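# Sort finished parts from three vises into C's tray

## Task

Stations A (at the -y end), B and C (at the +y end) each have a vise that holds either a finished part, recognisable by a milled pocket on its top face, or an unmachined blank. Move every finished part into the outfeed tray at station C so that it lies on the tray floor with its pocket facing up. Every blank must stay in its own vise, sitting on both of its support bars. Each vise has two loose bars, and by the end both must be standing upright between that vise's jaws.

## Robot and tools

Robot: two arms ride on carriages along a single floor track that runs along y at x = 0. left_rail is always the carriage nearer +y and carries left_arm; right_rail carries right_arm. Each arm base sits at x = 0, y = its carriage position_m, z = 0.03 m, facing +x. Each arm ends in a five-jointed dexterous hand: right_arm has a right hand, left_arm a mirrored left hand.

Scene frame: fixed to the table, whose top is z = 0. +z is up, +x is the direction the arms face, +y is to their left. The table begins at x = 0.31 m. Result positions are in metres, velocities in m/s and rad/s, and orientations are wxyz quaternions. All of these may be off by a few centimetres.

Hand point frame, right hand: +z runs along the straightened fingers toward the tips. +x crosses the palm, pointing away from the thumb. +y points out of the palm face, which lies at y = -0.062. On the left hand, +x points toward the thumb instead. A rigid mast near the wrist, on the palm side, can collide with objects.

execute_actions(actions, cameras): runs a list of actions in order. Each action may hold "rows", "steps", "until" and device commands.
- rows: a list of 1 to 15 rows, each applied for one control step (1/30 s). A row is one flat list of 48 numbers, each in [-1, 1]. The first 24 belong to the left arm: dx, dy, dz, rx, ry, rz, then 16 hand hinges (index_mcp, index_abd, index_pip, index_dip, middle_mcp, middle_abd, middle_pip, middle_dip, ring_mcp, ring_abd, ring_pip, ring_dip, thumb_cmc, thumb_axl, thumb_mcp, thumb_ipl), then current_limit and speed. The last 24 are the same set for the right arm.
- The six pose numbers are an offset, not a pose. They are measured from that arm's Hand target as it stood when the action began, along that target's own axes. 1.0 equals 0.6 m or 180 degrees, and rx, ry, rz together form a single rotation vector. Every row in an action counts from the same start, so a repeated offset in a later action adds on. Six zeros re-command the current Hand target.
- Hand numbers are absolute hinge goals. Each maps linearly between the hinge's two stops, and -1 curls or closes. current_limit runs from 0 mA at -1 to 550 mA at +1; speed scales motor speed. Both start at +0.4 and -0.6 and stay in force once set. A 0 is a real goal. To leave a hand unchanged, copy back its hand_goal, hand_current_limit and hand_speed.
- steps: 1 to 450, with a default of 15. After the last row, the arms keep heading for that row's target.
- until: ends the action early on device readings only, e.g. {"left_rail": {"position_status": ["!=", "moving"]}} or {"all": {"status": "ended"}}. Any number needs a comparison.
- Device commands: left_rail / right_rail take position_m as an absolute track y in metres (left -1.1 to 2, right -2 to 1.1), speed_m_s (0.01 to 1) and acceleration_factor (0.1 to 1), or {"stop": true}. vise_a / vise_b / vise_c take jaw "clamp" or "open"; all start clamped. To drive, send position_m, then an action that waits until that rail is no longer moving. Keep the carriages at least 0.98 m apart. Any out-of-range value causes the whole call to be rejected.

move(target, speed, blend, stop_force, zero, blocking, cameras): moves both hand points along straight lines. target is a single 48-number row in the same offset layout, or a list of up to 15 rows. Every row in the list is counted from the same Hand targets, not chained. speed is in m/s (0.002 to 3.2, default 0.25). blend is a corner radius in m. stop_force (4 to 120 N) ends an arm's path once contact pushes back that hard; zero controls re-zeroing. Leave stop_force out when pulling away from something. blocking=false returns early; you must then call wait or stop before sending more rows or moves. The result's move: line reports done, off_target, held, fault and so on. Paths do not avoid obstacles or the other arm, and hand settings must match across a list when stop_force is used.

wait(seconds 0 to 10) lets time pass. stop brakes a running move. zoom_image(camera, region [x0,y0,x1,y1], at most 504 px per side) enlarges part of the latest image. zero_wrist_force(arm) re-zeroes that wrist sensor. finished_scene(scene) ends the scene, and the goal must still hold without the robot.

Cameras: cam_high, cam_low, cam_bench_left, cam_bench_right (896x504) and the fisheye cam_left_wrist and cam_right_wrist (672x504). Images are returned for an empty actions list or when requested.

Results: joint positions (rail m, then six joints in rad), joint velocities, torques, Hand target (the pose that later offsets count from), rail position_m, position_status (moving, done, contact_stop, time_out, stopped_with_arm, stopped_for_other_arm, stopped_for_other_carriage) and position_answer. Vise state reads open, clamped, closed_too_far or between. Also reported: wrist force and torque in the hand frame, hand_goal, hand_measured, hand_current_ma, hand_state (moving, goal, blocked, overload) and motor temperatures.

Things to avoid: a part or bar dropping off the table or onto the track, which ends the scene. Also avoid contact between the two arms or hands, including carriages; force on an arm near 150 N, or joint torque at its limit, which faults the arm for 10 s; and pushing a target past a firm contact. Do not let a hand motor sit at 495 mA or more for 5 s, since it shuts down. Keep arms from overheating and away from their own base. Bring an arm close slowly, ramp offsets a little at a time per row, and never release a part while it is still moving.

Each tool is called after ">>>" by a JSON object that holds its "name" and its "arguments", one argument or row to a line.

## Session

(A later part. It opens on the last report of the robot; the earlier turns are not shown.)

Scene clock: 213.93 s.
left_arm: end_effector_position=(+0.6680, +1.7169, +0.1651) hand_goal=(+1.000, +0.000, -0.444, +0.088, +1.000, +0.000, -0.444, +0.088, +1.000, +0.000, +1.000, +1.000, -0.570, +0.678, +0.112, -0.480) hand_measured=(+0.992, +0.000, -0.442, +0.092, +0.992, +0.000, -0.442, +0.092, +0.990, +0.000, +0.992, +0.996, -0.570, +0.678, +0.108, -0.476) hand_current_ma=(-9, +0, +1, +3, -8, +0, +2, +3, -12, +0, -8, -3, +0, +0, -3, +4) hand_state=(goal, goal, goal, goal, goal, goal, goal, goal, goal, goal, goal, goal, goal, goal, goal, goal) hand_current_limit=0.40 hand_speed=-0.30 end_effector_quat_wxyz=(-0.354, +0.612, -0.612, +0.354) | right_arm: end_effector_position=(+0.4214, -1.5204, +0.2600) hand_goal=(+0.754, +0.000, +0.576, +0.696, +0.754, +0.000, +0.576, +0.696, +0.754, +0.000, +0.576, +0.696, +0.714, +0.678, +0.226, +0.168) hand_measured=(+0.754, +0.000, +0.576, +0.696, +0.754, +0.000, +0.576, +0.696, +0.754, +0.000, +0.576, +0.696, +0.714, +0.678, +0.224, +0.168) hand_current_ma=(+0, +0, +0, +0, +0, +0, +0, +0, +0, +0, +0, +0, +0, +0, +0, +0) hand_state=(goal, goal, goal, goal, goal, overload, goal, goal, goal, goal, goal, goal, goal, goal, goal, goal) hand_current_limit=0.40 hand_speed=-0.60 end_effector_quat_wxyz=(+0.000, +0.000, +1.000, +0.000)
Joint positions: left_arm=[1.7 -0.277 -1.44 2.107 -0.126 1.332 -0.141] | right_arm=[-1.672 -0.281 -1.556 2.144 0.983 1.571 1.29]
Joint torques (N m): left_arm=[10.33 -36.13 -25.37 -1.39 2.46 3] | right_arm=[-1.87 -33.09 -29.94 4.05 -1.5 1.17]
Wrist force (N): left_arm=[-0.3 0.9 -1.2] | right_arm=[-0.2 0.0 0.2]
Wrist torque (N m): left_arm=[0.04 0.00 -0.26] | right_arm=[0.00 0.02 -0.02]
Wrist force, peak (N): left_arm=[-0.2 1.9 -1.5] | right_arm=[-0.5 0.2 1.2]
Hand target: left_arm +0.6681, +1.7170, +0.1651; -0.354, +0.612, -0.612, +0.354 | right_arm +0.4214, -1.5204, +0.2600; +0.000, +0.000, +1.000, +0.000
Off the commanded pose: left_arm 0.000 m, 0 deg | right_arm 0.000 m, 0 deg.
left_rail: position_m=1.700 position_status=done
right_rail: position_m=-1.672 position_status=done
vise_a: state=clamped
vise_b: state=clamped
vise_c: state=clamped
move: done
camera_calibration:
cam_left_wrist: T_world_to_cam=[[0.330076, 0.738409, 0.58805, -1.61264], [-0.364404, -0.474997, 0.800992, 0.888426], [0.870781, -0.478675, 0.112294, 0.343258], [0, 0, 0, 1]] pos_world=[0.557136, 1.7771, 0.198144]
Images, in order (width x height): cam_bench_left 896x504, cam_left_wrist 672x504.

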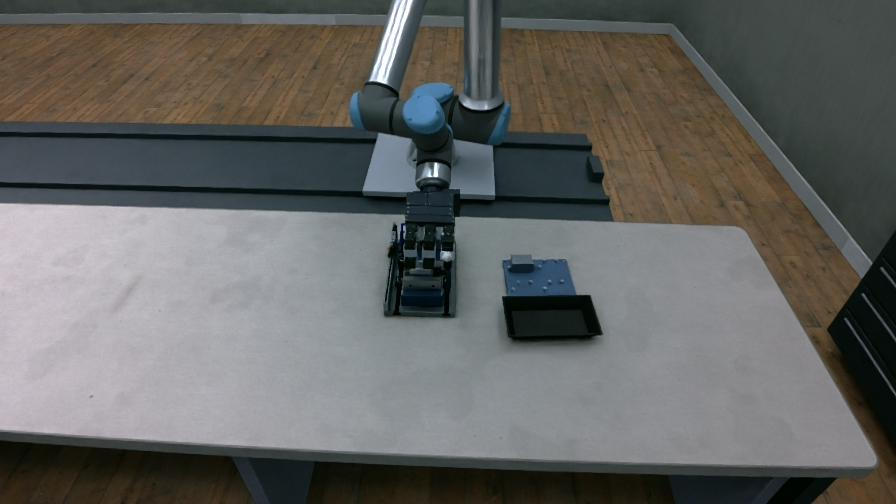

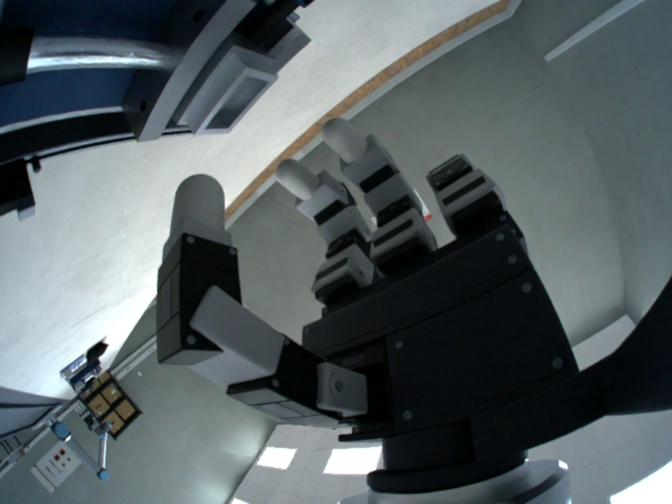

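>>> {"name": "move", "arguments": {
  "target": [0.005,0.0538,0.0405,0,0,0,1,0,-0.445,0.087,1,0,-0.445,0.087,1,0,1,1,-0.571,0.678,0.112,-0.481,0.4,-0.3,0,0,0,0,0,0,0.754,0,0.576,0.696,0.754,0,0.576,0.696,0.754,0,0.576,0.696,0.714,0.678,0.226,0.168,0.4,-0.6],
  "speed": 0.05,
  "stop_force": 10,
  "cameras": ["cam_left_wrist","cam_bench_left"]
}}

>>> {"name": "zoom_image", "arguments": {
  "camera": "cam_bench_left",
  "region": [375, 205, 475, 325]
}}

>>> {"name": "zoom_image", "arguments": {
  "camera": "cam_left_wrist",
  "region": [100, 0, 400, 255]
}}

Scene clock: 236.93 s.
left_arm: end_effector_position=(+0.6730, +1.7139, +0.1249) hand_goal=(+1.000, +0.000, -0.444, +0.088, +1.000, +0.000, -0.444, +0.088, +1.000, +0.000, +1.000, +1.000, -0.570, +0.678, +0.112, -0.480) hand_measured=(+0.992, +0.000, -0.442, +0.092, +0.992, +0.000, -0.442, +0.092, +0.990, +0.000, +0.992, +0.996, -0.570, +0.678, +0.108, -0.476) hand_current_ma=(-9, +0, +1, +3, -8, +0, +2, +3, -12, +0, -8, -3, +0, +0, -3, +4) hand_state=(goal, goal, goal, goal, goal, goal, goal, goal, goal, goal, goal, goal, goal, goal, goal, goal) hand_current_limit=0.40 hand_speed=-0.30 end_effector_quat_wxyz=(-0.354, +0.612, -0.612, +0.354) | right_arm: end_effector_position=(+0.4214, -1.5204, +0.2600) hand_goal=(+0.754, +0.000, +0.576, +0.696, +0.754, +0.000, +0.576, +0.696, +0.754, +0.000, +0.576, +0.696, +0.714, +0.678, +0.226, +0.168) hand_measured=(+0.754, +0.000, +0.576, +0.696, +0.754, +0.000, +0.576, +0.696, +0.754, +0.000, +0.576, +0.696, +0.714, +0.678, +0.224, +0.168) hand_current_ma=(+0, +0, +0, +0, +0, +0, +0, +0, +0, +0, +0, +0, +0, +0, +0, +0) hand_state=(goal, goal, goal, goal, goal, overload, goal, goal, goal, goal, goal, goal, goal, goal, goal, goal) hand_current_limit=0.40 hand_speed=-0.60 end_effector_quat_wxyz=(+0.000, +0.000, +1.000, +0.000)
Joint positions: left_arm=[1.7 -0.28 -1.383 2.13 -0.206 1.329 -0.143] | right_arm=[-1.672 -0.281 -1.556 2.144 0.983 1.571 1.29]
Joint torques (N m): left_arm=[-13.45 -38.97 -24.01 -1.59 -2.51 -3.23] | right_arm=[0.53 -31.66 -30.2 4.27 -1.73 0.41]
Wrist force (N): left_arm=[-0.3 0.9 -1.6] | right_arm=[-0.2 0.1 0.7]
Wrist torque (N m): left_arm=[0.11 0.01 0.15] | right_arm=[-0.05 0.01 -0.01]
Wrist force, peak (N): left_arm=[-0.5 1.4 -1.9] | right_arm=[-0.2 0.1 1.2]
Hand target: left_arm +0.6730, +1.7139, +0.1249; -0.354, +0.612, -0.612, +0.354 | right_arm +0.4214, -1.5204, +0.2600; +0.000, +0.000, +1.000, +0.000
Off the commanded pose: left_arm 0.000 m, 0 deg | right_arm 0.000 m, 0 deg.
left_rail: position_m=1.700 position_status=done
right_rail: position_m=-1.672 position_status=done
vise_a: state=clamped
vise_b: state=clamped
vise_c: state=clamped
move: done
camera_calibration:
cam_left_wrist: T_world_to_cam=[[0.330076, 0.738409, 0.58805, -1.5884], [-0.364404, -0.474997, 0.800992, 0.920987], [0.870781, -0.478675, 0.112294, 0.342069], [0, 0, 0, 1]] pos_world=[0.562036, 1.7741, 0.157944]
Images, in order (width x height): cam_bench_left 896x504, cam_left_wrist 672x504.

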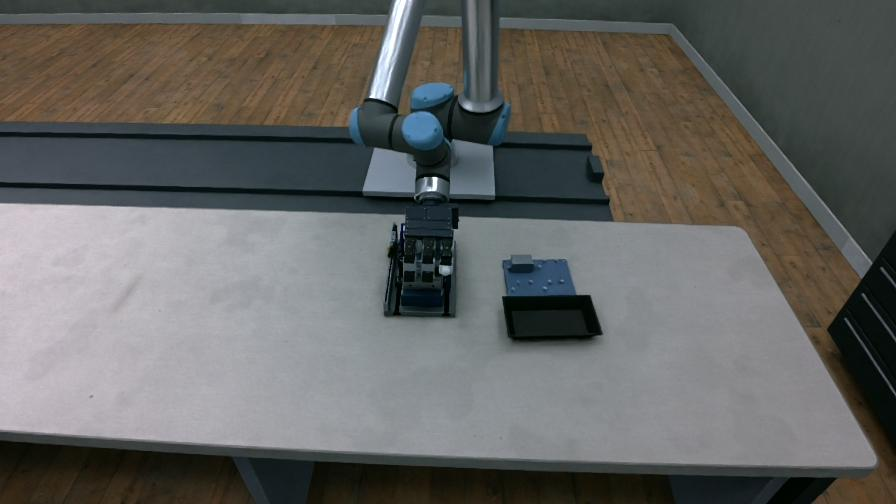

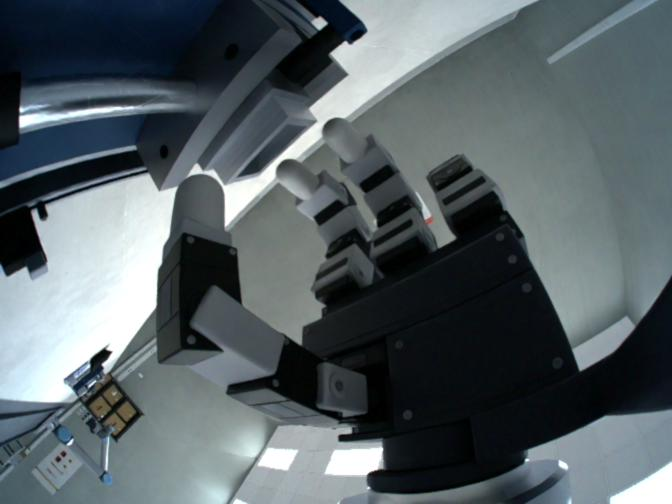

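Scaled by 4.200 from the camera's 896x504 image, which has a finer 1280x720 frame.

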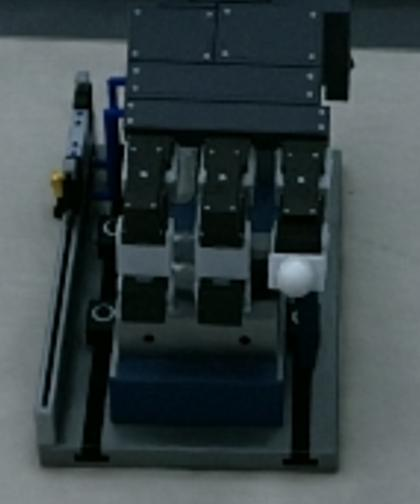

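Scaled by 1.680 from the camera's 672x504 image, which has a finer 960x720 frame.

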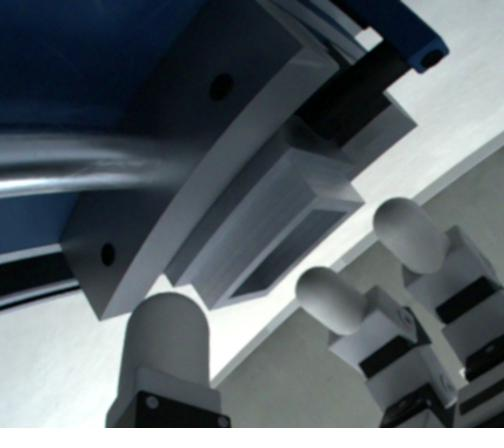

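>>> {"name": "zoom_image", "arguments": {
  "camera": "cam_left_wrist",
  "region": [180, 60, 330, 200]
}}

Scaled by 3.360 from the camera's 672x504 image, which has a finer 960x720 frame.

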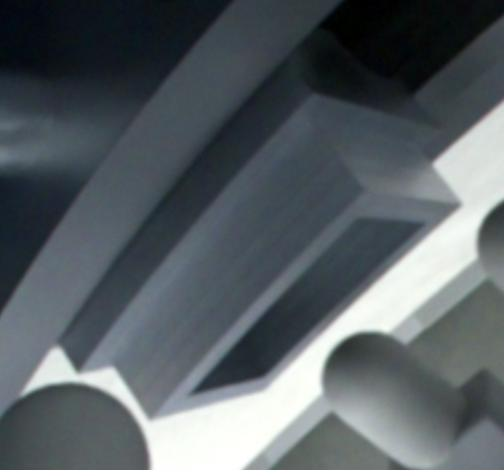

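>>> {"name": "move", "arguments": {
  "target": [0.0098,0.0219,0.0454,0,0,0,1,0,-0.445,0.203,1,0,-0.445,0.203,1,0,1,1,-0.571,0.678,0.112,-0.481,0.4,-0.3,0,0,0,0,0,0,0.754,0,0.576,0.696,0.754,0,0.576,0.696,0.754,0,0.576,0.696,0.714,0.678,0.226,0.168,0.4,-0.6],
  "speed": 0.03,
  "stop_force": 8,
  "cameras": ["cam_left_wrist","cam_bench_left"]
}}

>>> {"name": "zoom_image", "arguments": {
  "camera": "cam_bench_left",
  "region": [375, 205, 475, 325]
}}

>>> {"name": "zoom_image", "arguments": {
  "camera": "cam_left_wrist",
  "region": [150, 50, 400, 250]
}}

Scene clock: 273.37 s.
left_arm: end_effector_position=(+0.6860, +1.7094, +0.1058) hand_goal=(+1.000, +0.000, -0.444, +0.204, +1.000, +0.000, -0.444, +0.204, +1.000, +0.000, +1.000, +1.000, -0.570, +0.678, +0.112, -0.480) hand_measured=(+0.992, +0.000, -0.442, +0.202, +0.992, +0.000, -0.442, +0.202, +0.990, +0.000, +0.992, +0.996, -0.572, +0.678, +0.118, -0.488) hand_current_ma=(-9, +0, +1, -2, -8, +0, +2, -2, -12, +0, -8, -3, -1, +0, +7, -11) hand_state=(goal, goal, goal, goal, goal, goal, goal, goal, goal, goal, goal, goal, goal, goal, goal, goal) hand_current_limit=0.40 hand_speed=-0.30 end_effector_quat_wxyz=(-0.354, +0.612, -0.612, +0.354) | right_arm: end_effector_position=(+0.4214, -1.5204, +0.2600) hand_goal=(+0.754, +0.000, +0.576, +0.696, +0.754, +0.000, +0.576, +0.696, +0.754, +0.000, +0.576, +0.696, +0.714, +0.678, +0.226, +0.168) hand_measured=(+0.754, +0.000, +0.576, +0.696, +0.754, +0.000, +0.576, +0.696, +0.754, +0.000, +0.576, +0.696, +0.714, +0.678, +0.224, +0.168) hand_current_ma=(+0, +0, +0, +0, +0, +0, +0, +0, +0, +0, +0, +0, +0, +0, +0, +0) hand_state=(goal, goal, goal, goal, goal, overload, goal, goal, goal, goal, goal, goal, goal, goal, goal, goal) hand_current_limit=0.40 hand_speed=-0.60 end_effector_quat_wxyz=(+0.000, +0.000, +1.000, +0.000)
Joint positions: left_arm=[1.7 -0.282 -1.339 2.118 -0.238 1.327 -0.144] | right_arm=[-1.672 -0.281 -1.556 2.144 0.983 1.571 1.29]
Joint torques (N m): left_arm=[6.64 -58.64 -23.05 1.96 1.83 1.53] | right_arm=[-3.31 -29.72 -31.32 3.84 -2.02 0.65]
Wrist force (N): left_arm=[-0.1 0.0 -2.5] | right_arm=[0.2 0.1 0.2]
Wrist torque (N m): left_arm=[0.05 -0.02 0.13] | right_arm=[0.02 -0.03 0.01]
Wrist force, peak (N): left_arm=[-0.6 -8.0 -10.8] | right_arm=[-0.3 0.5 1.2]
Hand target: left_arm +0.6860, +1.7094, +0.1058; -0.354, +0.612, -0.612, +0.354 (not the last commanded pose) | right_arm +0.4214, -1.5204, +0.2600; +0.000, +0.000, +1.000, +0.000
Off the commanded pose: left_arm 0.007 m, 0 deg | right_arm 0.000 m, 0 deg.
left_rail: position_m=1.700 position_status=done
right_rail: position_m=-1.672 position_status=done
vise_a: state=clamped
vise_b: state=clamped
vise_c: state=clamped
move: contact (left_arm)
camera_calibration:
cam_left_wrist: T_world_to_cam=[[0.330046, 0.738487, 0.587968, -1.57821], [-0.364334, -0.474951, 0.801051, 0.938745], [0.870822, -0.4786, 0.1123, 0.330446], [0, 0, 0, 1]] pos_world=[0.575136, 1.7695, 0.138844]
Images, in order (width x height): cam_bench_left 896x504, cam_left_wrist 672x504.

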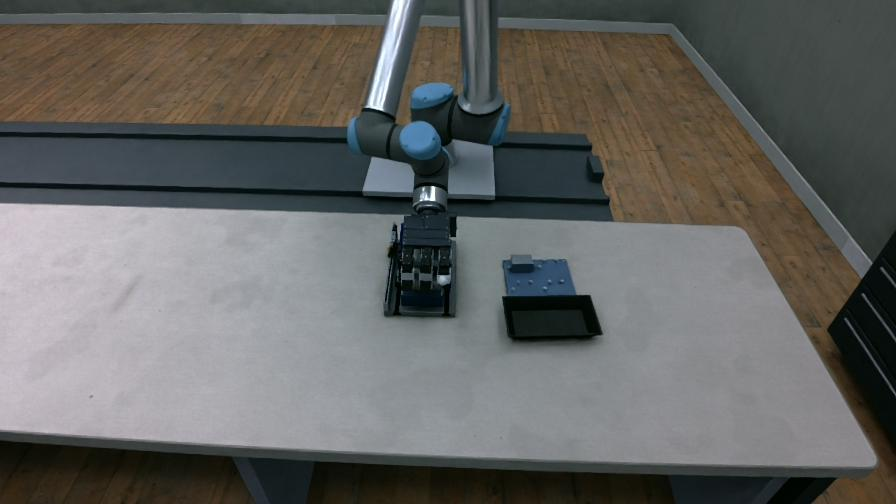

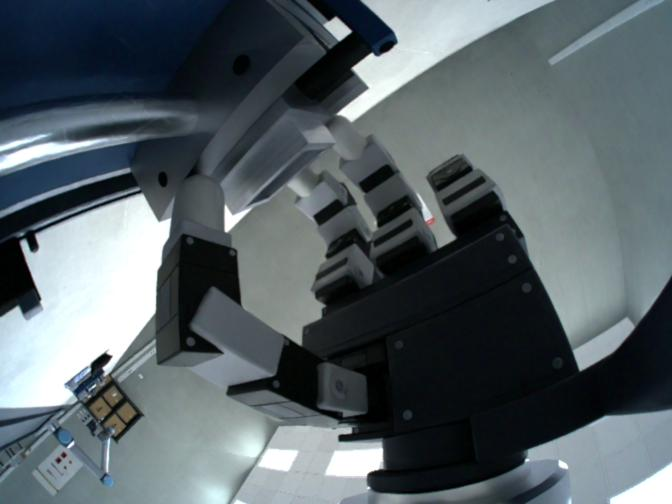

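Scaled by 4.200 from the camera's 896x504 image, which has a finer 1280x720 frame.

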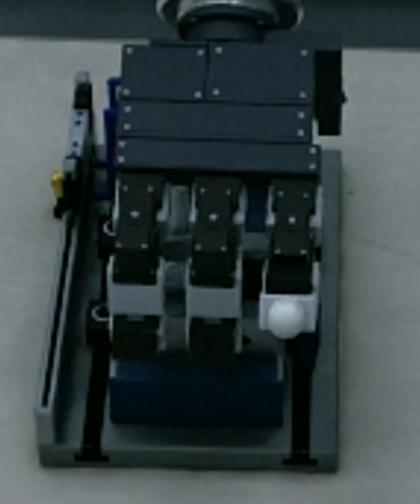

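Scaled by 2.016 from the camera's 672x504 image, which has a finer 960x720 frame.

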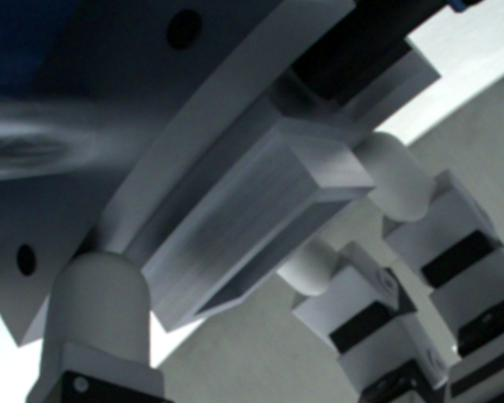

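>>> {"name": "move", "arguments": {
  "target": [0.0065,-0.0072,0.0035,0,0,0,1,0,-0.445,0.203,1,0,-0.445,0.203,1,0,1,1,-0.571,0.678,0.112,-0.481,0.4,-0.3,0,0,0,0,0,0,0.754,0,0.576,0.696,0.754,0,0.576,0.696,0.754,0,0.576,0.696,0.714,0.678,0.226,0.168,0.4,-0.6],
  "speed": 0.03
}}

>>> {"name": "execute_actions", "arguments": {
  "actions": [
    {"rows":[[0,0,0,0,0,0,0.849,0,-0.577,0.203,0.849,0,-0.577,0.203,1,0,1,1,-0.571,0.678,-0.08,-0.3,0.4,-0.7,0,0,0,0,0,0,0.754,0,0.576,0.696,0.754,0,0.576,0.696,0.754,0,0.576,0.696,0.714,0.678,0.226,0.168,0.4,-0.6]],"steps":60}
  ],
  "cameras": ["cam_left_wrist","cam_bench_left"]
}}

>>> {"name": "zoom_image", "arguments": {
  "camera": "cam_left_wrist",
  "region": [150, 50, 400, 250]
}}

Scene clock: 315.47 s.
left_arm: end_effector_position=(+0.6899, +1.7056, +0.1084) hand_goal=(+1.000, +0.000, -0.444, +0.204, +1.000, +0.000, -0.444, +0.204, +1.000, +0.000, +1.000, +1.000, -0.570, +0.678, +0.112, -0.480) hand_measured=(+0.992, +0.000, -0.442, +0.202, +0.992, +0.000, -0.442, +0.202, +0.990, +0.000, +0.992, +0.996, -0.572, +0.678, +0.114, -0.482) hand_current_ma=(-9, +0, +1, -2, -8, +0, +2, -2, -12, +0, -8, -3, -1, +0, +2, -1) hand_state=(goal, goal, goal, goal, goal, goal, goal, goal, goal, goal, goal, goal, goal, goal, goal, goal) hand_current_limit=0.40 hand_speed=-0.30 end_effector_quat_wxyz=(-0.354, +0.612, -0.612, +0.354) | right_arm: end_effector_position=(+0.4214, -1.5204, +0.2600) hand_goal=(+0.754, +0.000, +0.576, +0.696, +0.754, +0.000, +0.576, +0.696, +0.754, +0.000, +0.576, +0.696, +0.714, +0.678, +0.226, +0.168) hand_measured=(+0.754, +0.000, +0.576, +0.696, +0.754, +0.000, +0.576, +0.696, +0.754, +0.000, +0.576, +0.696, +0.714, +0.678, +0.224, +0.168) hand_current_ma=(+0, +0, +0, +0, +0, +0, +0, +0, +0, +0, +0, +0, +0, +0, +0, +0) hand_state=(goal, goal, goal, goal, goal, overload, goal, goal, goal, goal, goal, goal, goal, goal, goal, goal) hand_current_limit=0.40 hand_speed=-0.60 end_effector_quat_wxyz=(+0.000, +0.000, +1.000, +0.000)
Joint positions: left_arm=[1.7 -0.287 -1.337 2.109 -0.23 1.323 -0.147] | right_arm=[-1.672 -0.281 -1.556 2.144 0.983 1.571 1.29]
Joint torques (N m): left_arm=[-16.52 -42.75 -38.05 2.02 -2.72 -3.07] | right_arm=[-0.92 -32.07 -31.26 4.25 -2.34 0.87]
Wrist force (N): left_arm=[-0.3 0.8 -1.5] | right_arm=[0.1 0.1 0.5]
Wrist torque (N m): left_arm=[0.10 0.02 0.15] | right_arm=[-0.01 -0.02 0.01]
Wrist force, peak (N): left_arm=[0.1 -0.5 -3.0] | right_arm=[-0.3 0.3 1.1]
Hand target: left_arm +0.6900, +1.7055, +0.1085; -0.354, +0.612, -0.612, +0.354 | right_arm +0.4214, -1.5204, +0.2600; +0.000, +0.000, +1.000, +0.000
Off the commanded pose: left_arm 0.000 m, 0 deg | right_arm 0.000 m, 0 deg.
left_rail: position_m=1.700 position_status=done
right_rail: position_m=-1.672 position_status=done
vise_a: state=clamped
vise_b: state=clamped
vise_c: state=clamped
move: done

Scene clock: 317.67 s.
left_arm: end_effector_position=(+0.6900, +1.7055, +0.1085) hand_goal=(+0.850, +0.000, -0.576, +0.204, +0.850, +0.000, -0.576, +0.204, +1.000, +0.000, +1.000, +1.000, -0.570, +0.678, -0.080, -0.300) hand_measured=(+0.888, +0.000, -0.550, +0.208, +0.880, +0.000, -0.554, +0.208, +0.990, +0.000, +0.992, +0.996, -0.572, +0.678, +0.008, -0.362) hand_current_ma=(+81, +0, +44, +3, +62, +0, +36, +2, -12, +0, -8, -3, -1, +0, +362, -230) hand_state=(blocked, goal, blocked, goal, blocked, goal, blocked, goal, goal, goal, goal, goal, goal, goal, blocked, blocked) hand_current_limit=0.40 hand_speed=-0.70 end_effector_quat_wxyz=(-0.354, +0.612, -0.612, +0.354) | right_arm: end_effector_position=(+0.4214, -1.5204, +0.2600) hand_goal=(+0.754, +0.000, +0.576, +0.696, +0.754, +0.000, +0.576, +0.696, +0.754, +0.000, +0.576, +0.696, +0.714, +0.678, +0.226, +0.168) hand_measured=(+0.754, +0.000, +0.576, +0.696, +0.754, +0.000, +0.576, +0.696, +0.754, +0.000, +0.576, +0.696, +0.714, +0.678, +0.224, +0.168) hand_current_ma=(+0, +0, +0, +0, +0, +0, +0, +0, +0, +0, +0, +0, +0, +0, +0, +0) hand_state=(goal, goal, goal, goal, goal, overload, goal, goal, goal, goal, goal, goal, goal, goal, goal, goal) hand_current_limit=0.40 hand_speed=-0.60 end_effector_quat_wxyz=(+0.000, +0.000, +1.000, +0.000)
Joint positions: left_arm=[1.7 -0.287 -1.337 2.109 -0.23 1.323 -0.147] | right_arm=[-1.672 -0.281 -1.556 2.144 0.983 1.571 1.29]
Joint torques (N m): left_arm=[-13.38 -36.36 -17.87 2.25 -1.97 0.5] | right_arm=[-0.61 -30.61 -30.57 4.11 -2.19 0.83]
Wrist force (N): left_arm=[-1.0 -11.8 -14.1] | right_arm=[0.2 -0.2 0.2]
Wrist torque (N m): left_arm=[-0.32 0.20 -0.02] | right_arm=[-0.03 -0.03 0.01]
Wrist force, peak (N): left_arm=[-0.6 -12.5 -14.4] | right_arm=[-0.7 0.1 0.7]
Hand target: left_arm +0.6900, +1.7055, +0.1085; -0.354, +0.612, -0.612, +0.354 | right_arm +0.4214, -1.5204, +0.2600; +0.000, +0.000, +1.000, +0.000
Off the commanded pose: left_arm 0.000 m, 0 deg | right_arm 0.000 m, 0 deg.
left_rail: position_m=1.700 position_status=done
right_rail: position_m=-1.672 position_status=done
vise_a: state=clamped
vise_b: state=clamped
vise_c: state=clamped
camera_calibration:
cam_left_wrist: T_world_to_cam=[[0.330011, 0.738445, 0.58804, -1.57815], [-0.364363, -0.475018, 0.800998, 0.93633], [0.870823, -0.478598, 0.1123, 0.324791], [0, 0, 0, 1]] pos_world=[0.579136, 1.7656, 0.141544]
Images, in order (width x height): cam_bench_left 896x504, cam_left_wrist 672x504.

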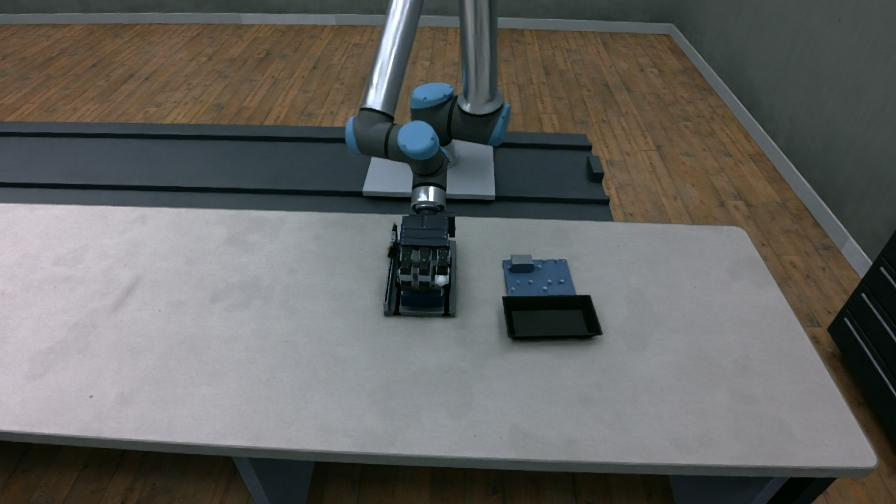

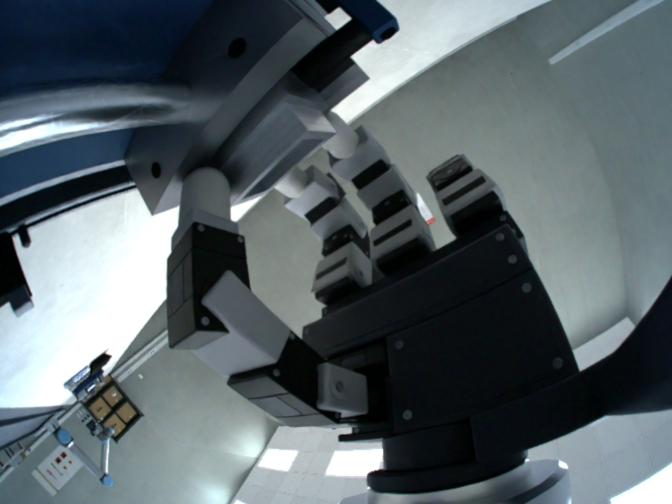

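Scaled by 2.016 from the camera's 672x504 image, which has a finer 960x720 frame.

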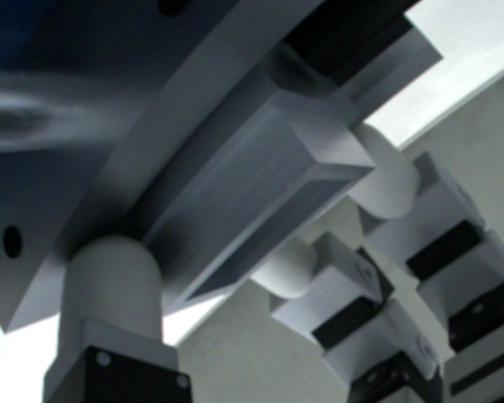

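>>> {"name": "execute_actions", "arguments": {
  "actions": [
    {"rows":[[0,0,0,0,0,0,0.95,0,-0.5,0.203,0.95,0,-0.5,0.203,1,0,1,1,-0.571,0.678,0.112,-0.481,0.4,-0.5,0,0,0,0,0,0,0.754,0,0.576,0.696,0.754,0,0.576,0.696,0.754,0,0.576,0.696,0.714,0.678,0.226,0.168,0.4,-0.6]],"steps":30},
    {"rows":[[0,-0.0029,-0.00167,0,0,0,0.95,0,-0.5,0.203,0.95,0,-0.5,0.203,1,0,1,1,-0.571,0.678,0.112,-0.481,0.4,-0.5,0,0,0,0,0,0,0.754,0,0.576,0.696,0.754,0,0.576,0.696,0.754,0,0.576,0.696,0.714,0.678,0.226,0.168,0.4,-0.6]],"steps":20},
    {"rows":[[0,0,0,0,0,0,0.849,0,-0.577,0.203,0.849,0,-0.577,0.203,1,0,1,1,-0.571,0.678,-0.08,-0.3,0.0,-0.75,0,0,0,0,0,0,0.754,0,0.576,0.696,0.754,0,0.576,0.696,0.754,0,0.576,0.696,0.714,0.678,0.226,0.168,0.4,-0.6]],"steps":60}
  ],
  "cameras": ["cam_left_wrist"]
}}

>>> {"name": "zoom_image", "arguments": {
  "camera": "cam_left_wrist",
  "region": [150, 50, 400, 250]
}}

Scene clock: 350.37 s.
left_arm: end_effector_position=(+0.6900, +1.7055, +0.1105) hand_goal=(+0.850, +0.000, -0.576, +0.204, +0.850, +0.000, -0.576, +0.204, +1.000, +0.000, +1.000, +1.000, -0.570, +0.678, -0.080, -0.300) hand_measured=(+0.882, +0.000, -0.556, +0.210, +0.876, +0.000, -0.560, +0.208, +0.990, +0.000, +0.992, +0.996, -0.570, +0.678, -0.012, -0.336) hand_current_ma=(+66, +0, +29, +5, +48, +0, +22, +4, -12, +0, -8, -3, +0, +0, +251, -110) hand_state=(blocked, goal, goal, goal, blocked, goal, goal, goal, goal, goal, goal, goal, goal, goal, blocked, blocked) hand_current_limit=0.00 hand_speed=-0.75 end_effector_quat_wxyz=(-0.354, +0.612, -0.612, +0.354) | right_arm: end_effector_position=(+0.4214, -1.5204, +0.2600) hand_goal=(+0.754, +0.000, +0.576, +0.696, +0.754, +0.000, +0.576, +0.696, +0.754, +0.000, +0.576, +0.696, +0.714, +0.678, +0.226, +0.168) hand_measured=(+0.754, +0.000, +0.576, +0.696, +0.754, +0.000, +0.576, +0.696, +0.754, +0.000, +0.576, +0.696, +0.714, +0.678, +0.224, +0.168) hand_current_ma=(+0, +0, +0, +0, +0, +0, +0, +0, +0, +0, +0, +0, +0, +0, +0, +0) hand_state=(goal, goal, goal, goal, goal, overload, goal, goal, goal, goal, goal, goal, goal, goal, goal, goal) hand_current_limit=0.40 hand_speed=-0.60 end_effector_quat_wxyz=(+0.000, +0.000, +1.000, +0.000)
Joint positions: left_arm=[1.7 -0.287 -1.34 2.108 -0.226 1.323 -0.147] | right_arm=[-1.672 -0.281 -1.556 2.144 0.983 1.571 1.29]
Joint torques (N m): left_arm=[-7.75 -36.08 -21.35 1.94 -2.09 1.79] | right_arm=[-4.51 -29.52 -31.04 3.71 -2.18 0.97]
Wrist force (N): left_arm=[-0.4 -7.5 -9.2] | right_arm=[-0.1 0.3 0.5]
Wrist torque (N m): left_arm=[-0.14 0.11 0.07] | right_arm=[0.02 0.02 -0.01]
Wrist force, peak (N): left_arm=[-0.2 -12.7 -14.5] | right_arm=[0.0 0.6 1.2]
Hand target: left_arm +0.6900, +1.7055, +0.1105; -0.354, +0.612, -0.612, +0.354 | right_arm +0.4214, -1.5204, +0.2600; +0.000, +0.000, +1.000, +0.000
Off the commanded pose: left_arm 0.000 m, 0 deg | right_arm 0.000 m, 0 deg.
left_rail: position_m=1.700 position_status=done
right_rail: position_m=-1.672 position_status=done
vise_a: state=clamped
vise_b: state=clamped
vise_c: state=clamped
camera_calibration:
cam_left_wrist: T_world_to_cam=[[0.330076, 0.738409, 0.58805, -1.5793], [-0.364404, -0.474997, 0.800992, 0.934715], [0.870781, -0.478675, 0.112294, 0.324727], [0, 0, 0, 1]] pos_world=[0.579136, 1.7656, 0.143544]
Images, in order (width x height): cam_left_wrist 672x504.

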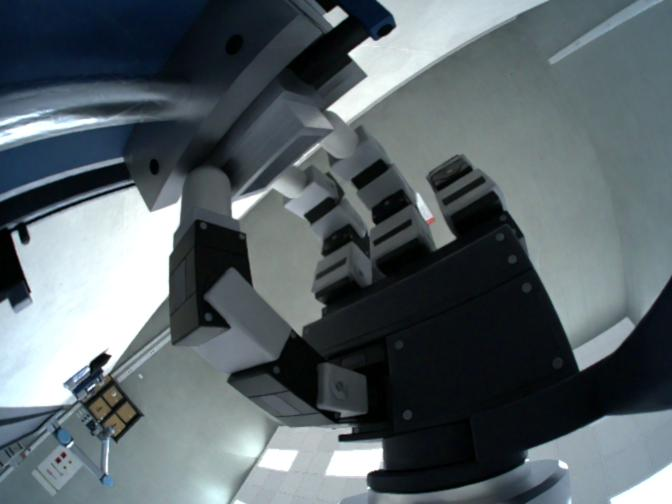

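Scaled by 2.016 from the camera's 672x504 image, which has a finer 960x720 frame.

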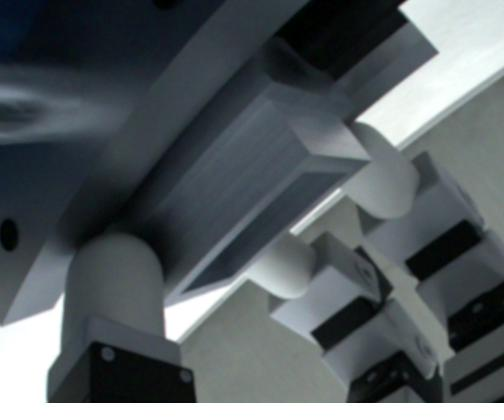

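>>> {"name": "execute_actions", "arguments": {
  "actions": [
    {"rows":[[0,0,0,0,0,0,0.95,0,-0.5,0.203,0.95,0,-0.5,0.203,1,0,1,1,-0.571,0.678,0.112,-0.481,0.4,-0.5,0,0,0,0,0,0,0.754,0,0.576,0.696,0.754,0,0.576,0.696,0.754,0,0.576,0.696,0.714,0.678,0.226,0.168,0.4,-0.6]],"steps":30},
    {"rows":[[0,-0.00072,-0.0004,0,0,0,0.95,0,-0.5,0.203,0.95,0,-0.5,0.203,1,0,1,1,-0.571,0.678,0.0,-0.373,0.4,-0.75,0,0,0,0,0,0,0.754,0,0.576,0.696,0.754,0,0.576,0.696,0.754,0,0.576,0.696,0.714,0.678,0.226,0.168,0.4,-0.6]],"steps":30},
    {"rows":[[0,0,0,0,0,0,0.849,0,-0.577,0.203,0.849,0,-0.577,0.203,1,0,1,1,-0.571,0.678,-0.067,-0.319,0.4,-0.75,0,0,0,0,0,0,0.754,0,0.576,0.696,0.754,0,0.576,0.696,0.754,0,0.576,0.696,0.714,0.678,0.226,0.168,0.4,-0.6]],"steps":30},
    {"rows":[[0,0,0,0,0,0,0.849,0,-0.577,0.203,0.849,0,-0.577,0.203,1,0,1,1,-0.571,0.678,-0.124,-0.265,0.4,-0.75,0,0,0,0,0,0,0.754,0,0.576,0.696,0.754,0,0.576,0.696,0.754,0,0.576,0.696,0.714,0.678,0.226,0.168,0.4,-0.6]],"steps":30}
  ],
  "cameras": ["cam_left_wrist"]
}}

>>> {"name": "zoom_image", "arguments": {
  "camera": "cam_left_wrist",
  "region": [150, 50, 400, 250]
}}

Scene clock: 388.43 s.
left_arm: end_effector_position=(+0.6900, +1.7055, +0.1110) hand_goal=(+0.850, +0.000, -0.576, +0.204, +0.850, +0.000, -0.576, +0.204, +1.000, +0.000, +1.000, +1.000, -0.570, +0.678, -0.124, -0.264) hand_measured=(+0.880, +0.000, -0.558, +0.208, +0.874, +0.000, -0.562, +0.208, +0.990, +0.000, +0.992, +0.996, -0.570, +0.678, -0.026, -0.312) hand_current_ma=(+60, +0, +25, +3, +41, +0, +20, +4, -12, +0, -8, -3, +0, +0, +385, -157) hand_state=(blocked, goal, goal, goal, blocked, goal, goal, goal, goal, goal, goal, goal, goal, goal, blocked, blocked) hand_current_limit=0.40 hand_speed=-0.75 end_effector_quat_wxyz=(-0.354, +0.612, -0.612, +0.354) | right_arm: end_effector_position=(+0.4214, -1.5204, +0.2600) hand_goal=(+0.754, +0.000, +0.576, +0.696, +0.754, +0.000, +0.576, +0.696, +0.754, +0.000, +0.576, +0.696, +0.714, +0.678, +0.226, +0.168) hand_measured=(+0.754, +0.000, +0.576, +0.696, +0.754, +0.000, +0.576, +0.696, +0.754, +0.000, +0.576, +0.696, +0.714, +0.678, +0.224, +0.168) hand_current_ma=(+0, +0, +0, +0, +0, +0, +0, +0, +0, +0, +0, +0, +0, +0, +0, +0) hand_state=(goal, goal, goal, goal, goal, overload, goal, goal, goal, goal, goal, goal, goal, goal, goal, goal) hand_current_limit=0.40 hand_speed=-0.60 end_effector_quat_wxyz=(+0.000, +0.000, +1.000, +0.000)
Joint positions: left_arm=[1.7 -0.287 -1.34 2.107 -0.225 1.323 -0.147] | right_arm=[-1.672 -0.281 -1.556 2.144 0.983 1.571 1.29]
Joint torques (N m): left_arm=[4.25 -33.85 -20.58 -1.02 1.93 -2.07] | right_arm=[-0.4 -32.9 -31.43 3.95 -2.42 0.95]
Wrist force (N): left_arm=[0.1 -10.3 -12.9] | right_arm=[-0.3 0.0 0.4]
Wrist torque (N m): left_arm=[-0.27 0.11 0.07] | right_arm=[-0.02 0.04 -0.04]
Wrist force, peak (N): left_arm=[-0.1 -10.5 -13.6] | right_arm=[-0.1 0.2 1.3]
Hand target: left_arm +0.6900, +1.7055, +0.1110; -0.354, +0.612, -0.612, +0.354 | right_arm +0.4214, -1.5204, +0.2600; +0.000, +0.000, +1.000, +0.000
Off the commanded pose: left_arm 0.000 m, 0 deg | right_arm 0.000 m, 0 deg.
left_rail: position_m=1.700 position_status=done
right_rail: position_m=-1.672 position_status=done
vise_a: state=clamped
vise_b: state=clamped
vise_c: state=clamped
camera_calibration:
cam_left_wrist: T_world_to_cam=[[0.330076, 0.738409, 0.58805, -1.57959], [-0.364404, -0.474997, 0.800992, 0.934315], [0.870781, -0.478675, 0.112294, 0.324671], [0, 0, 0, 1]] pos_world=[0.579136, 1.7656, 0.144044]
Images, in order (width x height): cam_left_wrist 672x504.

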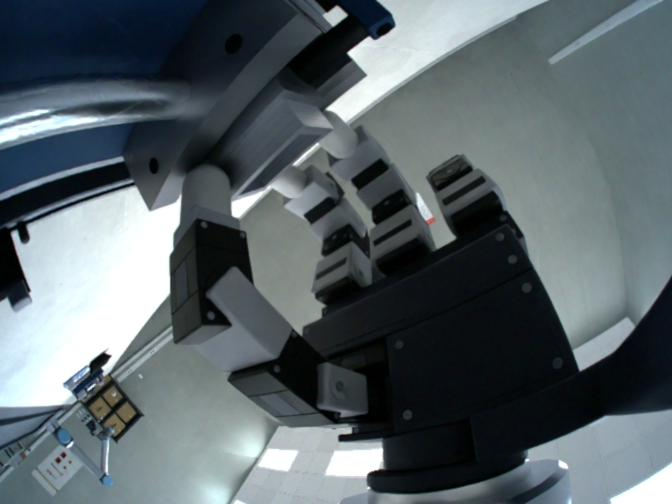

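Scaled by 2.016 from the camera's 672x504 image, which has a finer 960x720 frame.

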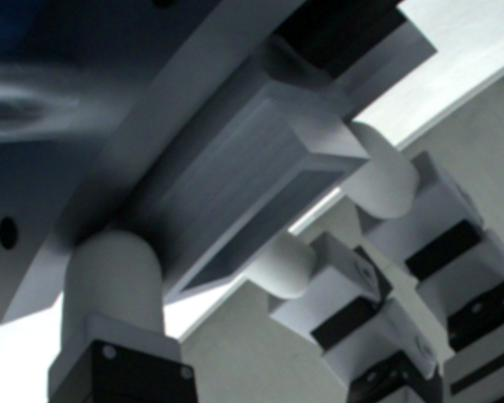

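>>> {"name": "execute_actions", "arguments": {
  "actions": [
    {"rows":[[0,-0.00433,-0.0025,0,0,0,0.849,0,-0.577,0.203,0.849,0,-0.577,0.203,1,0,1,1,-0.571,0.678,-0.124,-0.265,0.4,-0.75,0,0,0,0,0,0,0.754,0,0.576,0.696,0.754,0,0.576,0.696,0.754,0,0.576,0.696,0.714,0.678,0.226,0.168,0.4,-0.6]],"steps":40}
  ],
  "cameras": ["cam_left_wrist"]
}}

>>> {"name": "zoom_image", "arguments": {
  "camera": "cam_left_wrist",
  "region": [150, 50, 400, 250]
}}

Scene clock: 420.07 s.
left_arm: end_effector_position=(+0.6900, +1.7055, +0.1140) hand_goal=(+0.850, +0.000, -0.576, +0.204, +0.850, +0.000, -0.576, +0.204, +1.000, +0.000, +1.000, +1.000, -0.570, +0.678, -0.124, -0.264) hand_measured=(+0.860, +0.000, -0.564, +0.208, +0.854, +0.000, -0.564, +0.208, +0.990, +0.000, +0.992, +0.996, -0.570, +0.678, -0.052, -0.254) hand_current_ma=(+14, +0, +16, +4, +4, +0, +14, +4, -12, +0, -8, -3, +0, +0, +272, +15) hand_state=(goal, goal, goal, goal, goal, goal, goal, goal, goal, goal, goal, goal, goal, goal, blocked, goal) hand_current_limit=0.40 hand_speed=-0.75 end_effector_quat_wxyz=(-0.354, +0.612, -0.612, +0.354) | right_arm: end_effector_position=(+0.4214, -1.5204, +0.2600) hand_goal=(+0.754, +0.000, +0.576, +0.696, +0.754, +0.000, +0.576, +0.696, +0.754, +0.000, +0.576, +0.696, +0.714, +0.678, +0.226, +0.168) hand_measured=(+0.754, +0.000, +0.576, +0.696, +0.754, +0.000, +0.576, +0.696, +0.754, +0.000, +0.576, +0.696, +0.714, +0.678, +0.224, +0.168) hand_current_ma=(+0, +0, +0, +0, +0, +0, +0, +0, +0, +0, +0, +0, +0, +0, +0, +0) hand_state=(goal, goal, goal, goal, goal, overload, goal, goal, goal, goal, goal, goal, goal, goal, goal, goal) hand_current_limit=0.40 hand_speed=-0.60 end_effector_quat_wxyz=(+0.000, +0.000, +1.000, +0.000)
Joint positions: left_arm=[1.7 -0.287 -1.344 2.105 -0.219 1.323 -0.147] | right_arm=[-1.672 -0.281 -1.556 2.144 0.983 1.571 1.29]
Joint torques (N m): left_arm=[-0.75 -57.71 -41.41 1.95 0.6 1.95] | right_arm=[-1.7 -31.68 -31.07 4.27 -1.7 1.14]
Wrist force (N): left_arm=[0.0 -0.9 -4.2] | right_arm=[0.0 -0.1 0.1]
Wrist torque (N m): left_arm=[0.04 0.01 0.19] | right_arm=[0.00 0.00 -0.01]
Wrist force, peak (N): left_arm=[-0.4 -11.0 -13.6] | right_arm=[-0.2 -0.2 1.4]
Hand target: left_arm +0.6900, +1.7055, +0.1140; -0.354, +0.612, -0.612, +0.354 | right_arm +0.4214, -1.5204, +0.2600; +0.000, +0.000, +1.000, +0.000
Off the commanded pose: left_arm 0.000 m, 0 deg | right_arm 0.000 m, 0 deg.
left_rail: position_m=1.700 position_status=done
right_rail: position_m=-1.672 position_status=done
vise_a: state=clamped
vise_b: state=clamped
vise_c: state=clamped
camera_calibration:
cam_left_wrist: T_world_to_cam=[[0.330076, 0.738409, 0.58805, -1.58136], [-0.364404, -0.474997, 0.800992, 0.931912], [0.870781, -0.478675, 0.112294, 0.324334], [0, 0, 0, 1]] pos_world=[0.579136, 1.7656, 0.147044]
Images, in order (width x height): cam_left_wrist 672x504.

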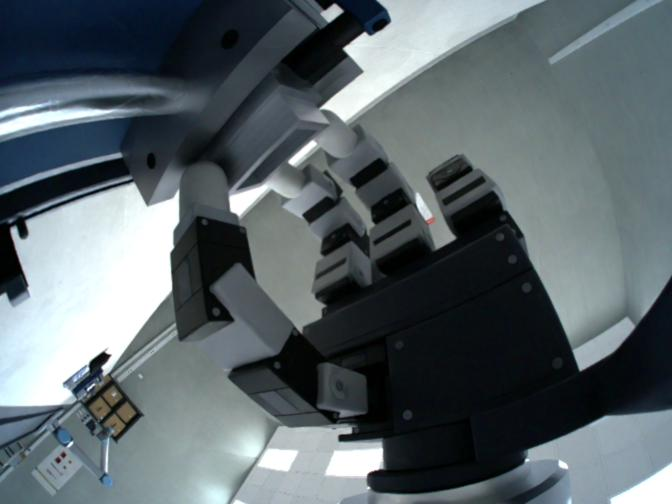

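Scaled by 2.016 from the camera's 672x504 image, which has a finer 960x720 frame.

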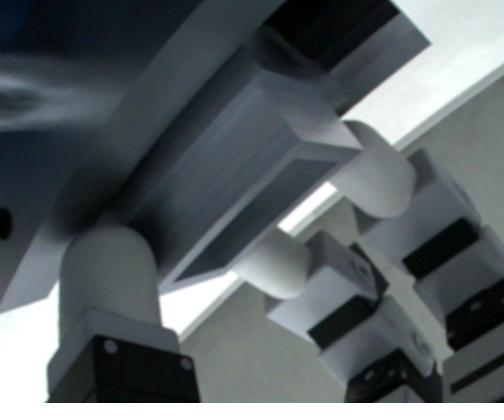

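>>> {"name": "execute_actions", "arguments": {
  "actions": [
    {"rows":[[0,-0.036,-0.0208,0,0,0,0.849,0,-0.577,0.203,0.849,0,-0.577,0.203,1,0,1,1,-0.571,0.678,-0.124,-0.265,0.4,-0.75,0,0,0,0,0,0,0.754,0,0.576,0.696,0.754,0,0.576,0.696,0.754,0,0.576,0.696,0.714,0.678,0.226,0.168,0.4,-0.6]],"steps":60}
  ],
  "cameras": ["cam_left_wrist","cam_bench_left"]
}}

>>> {"name": "zoom_image", "arguments": {
  "camera": "cam_left_wrist",
  "region": [150, 50, 400, 250]
}}

>>> {"name": "zoom_image", "arguments": {
  "camera": "cam_bench_left",
  "region": [375, 205, 475, 325]
}}

Scene clock: 448.60 s.
left_arm: end_effector_position=(+0.6900, +1.7055, +0.1389) hand_goal=(+0.850, +0.000, -0.576, +0.204, +0.850, +0.000, -0.576, +0.204, +1.000, +0.000, +1.000, +1.000, -0.570, +0.678, -0.124, -0.264) hand_measured=(+0.846, +0.000, -0.572, +0.208, +0.846, +0.000, -0.572, +0.208, +0.990, +0.000, +0.992, +0.996, -0.570, +0.678, -0.120, -0.260) hand_current_ma=(-4, +0, +3, +3, -4, +0, +3, +3, -14, +0, -8, -3, +0, +0, +5, +5) hand_state=(goal, goal, goal, goal, goal, goal, goal, goal, goal, goal, goal, goal, goal, goal, goal, goal) hand_current_limit=0.40 hand_speed=-0.75 end_effector_quat_wxyz=(-0.354, +0.612, -0.612, +0.354) | right_arm: end_effector_position=(+0.4214, -1.5204, +0.2600) hand_goal=(+0.754, +0.000, +0.576, +0.696, +0.754, +0.000, +0.576, +0.696, +0.754, +0.000, +0.576, +0.696, +0.714, +0.678, +0.226, +0.168) hand_measured=(+0.754, +0.000, +0.576, +0.696, +0.754, +0.000, +0.576, +0.696, +0.754, +0.000, +0.576, +0.696, +0.714, +0.678, +0.224, +0.168) hand_current_ma=(+0, +0, +0, +0, +0, +0, +0, +0, +0, +0, +0, +0, +0, +0, +0, +0) hand_state=(goal, goal, goal, goal, goal, overload, goal, goal, goal, goal, goal, goal, goal, goal, goal, goal) hand_current_limit=0.40 hand_speed=-0.60 end_effector_quat_wxyz=(+0.000, +0.000, +1.000, +0.000)
Joint positions: left_arm=[1.7 -0.287 -1.376 2.088 -0.17 1.323 -0.147] | right_arm=[-1.672 -0.281 -1.556 2.144 0.983 1.571 1.29]
Joint torques (N m): left_arm=[-5.49 -59.12 -42.82 2.35 -2.48 0.33] | right_arm=[-2.09 -30.35 -30.6 4.26 -2.01 0.78]
Wrist force (N): left_arm=[-0.4 0.8 -1.1] | right_arm=[0.1 -0.2 0.2]
Wrist torque (N m): left_arm=[0.04 0.03 0.17] | right_arm=[-0.03 -0.01 0.00]
Wrist force, peak (N): left_arm=[-0.4 8.2 -0.9] | right_arm=[-0.1 0.3 1.2]
Hand target: left_arm +0.6900, +1.7055, +0.1389; -0.354, +0.612, -0.612, +0.354 | right_arm +0.4214, -1.5204, +0.2600; +0.000, +0.000, +1.000, +0.000
Off the commanded pose: left_arm 0.000 m, 0 deg | right_arm 0.000 m, 0 deg.
left_rail: position_m=1.700 position_status=done
right_rail: position_m=-1.672 position_status=done
vise_a: state=clamped
vise_b: state=clamped
vise_c: state=clamped
camera_calibration:
cam_left_wrist: T_world_to_cam=[[0.330076, 0.738409, 0.58805, -1.59608], [-0.364404, -0.474997, 0.800992, 0.912014], [0.870781, -0.478675, 0.112294, 0.321586], [0, 0, 0, 1]] pos_world=[0.579136, 1.7657, 0.171944]
Images, in order (width x height): cam_bench_left 896x504, cam_left_wrist 672x504.

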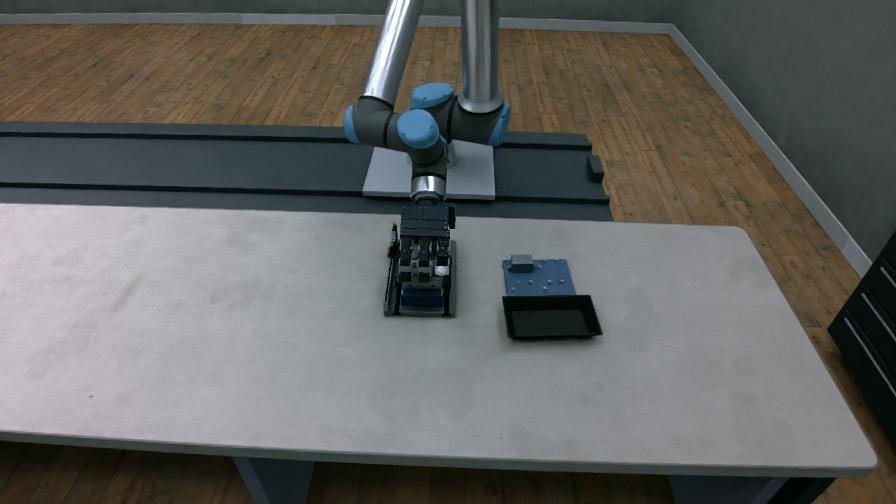

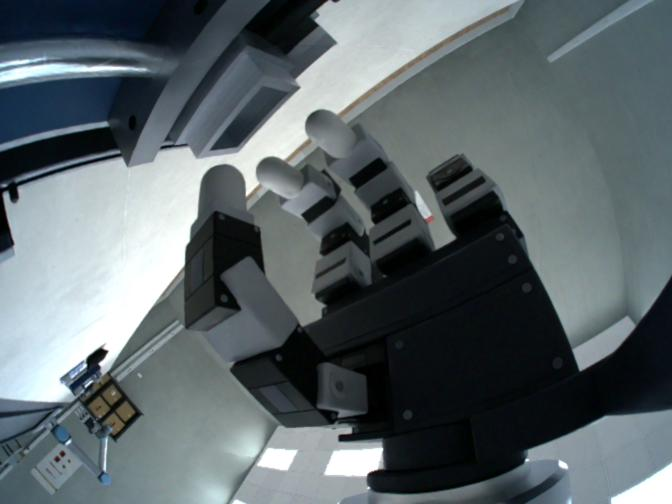

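Scaled by 2.016 from the camera's 672x504 image, which has a finer 960x720 frame.

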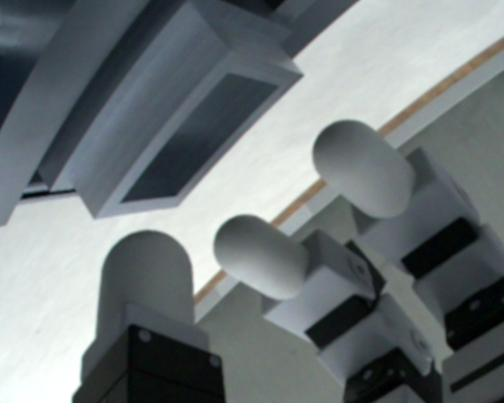

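Scaled by 4.200 from the camera's 896x504 image, which has a finer 1280x720 frame.

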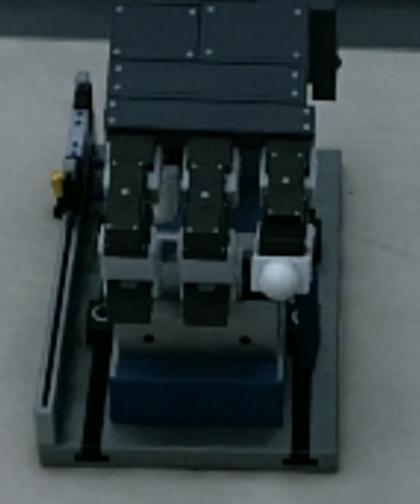

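>>> {"name": "zoom_image", "arguments": {
  "camera": "cam_left_wrist",
  "region": [140, 20, 320, 190]
}}

Scaled by 2.800 from the camera's 672x504 image, which has a finer 960x720 frame.

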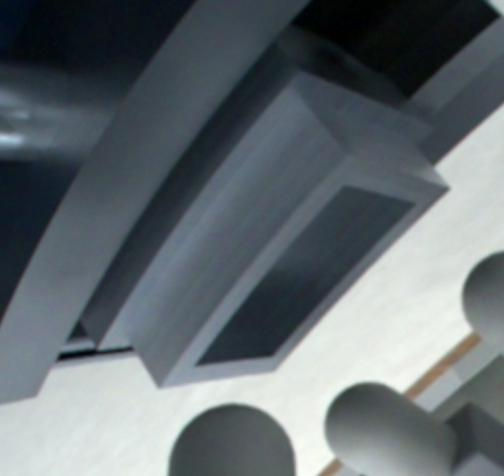

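>>> {"name": "zoom_image", "arguments": {
  "camera": "cam_left_wrist",
  "region": [150, 100, 230, 170]
}}

>>> {"name": "zoom_image", "arguments": {
  "camera": "cam_left_wrist",
  "region": [210, 10, 330, 110]
}}

Scaled by 6.300 from the camera's 672x504 image, which has a finer 960x720 frame.

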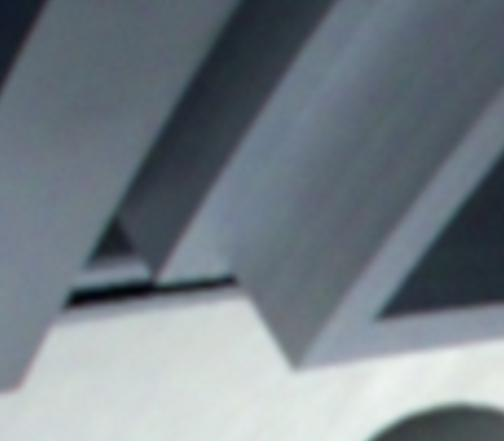

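Scaled by 4.200 from the camera's 672x504 image, which has a finer 960x720 frame.

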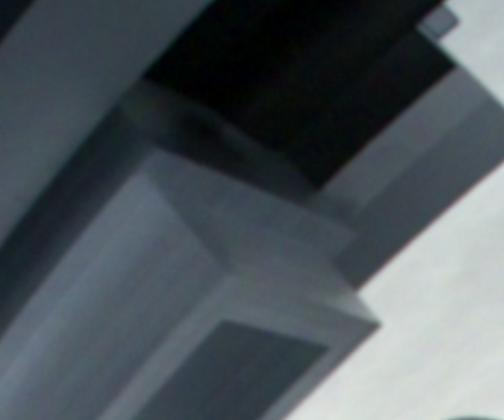

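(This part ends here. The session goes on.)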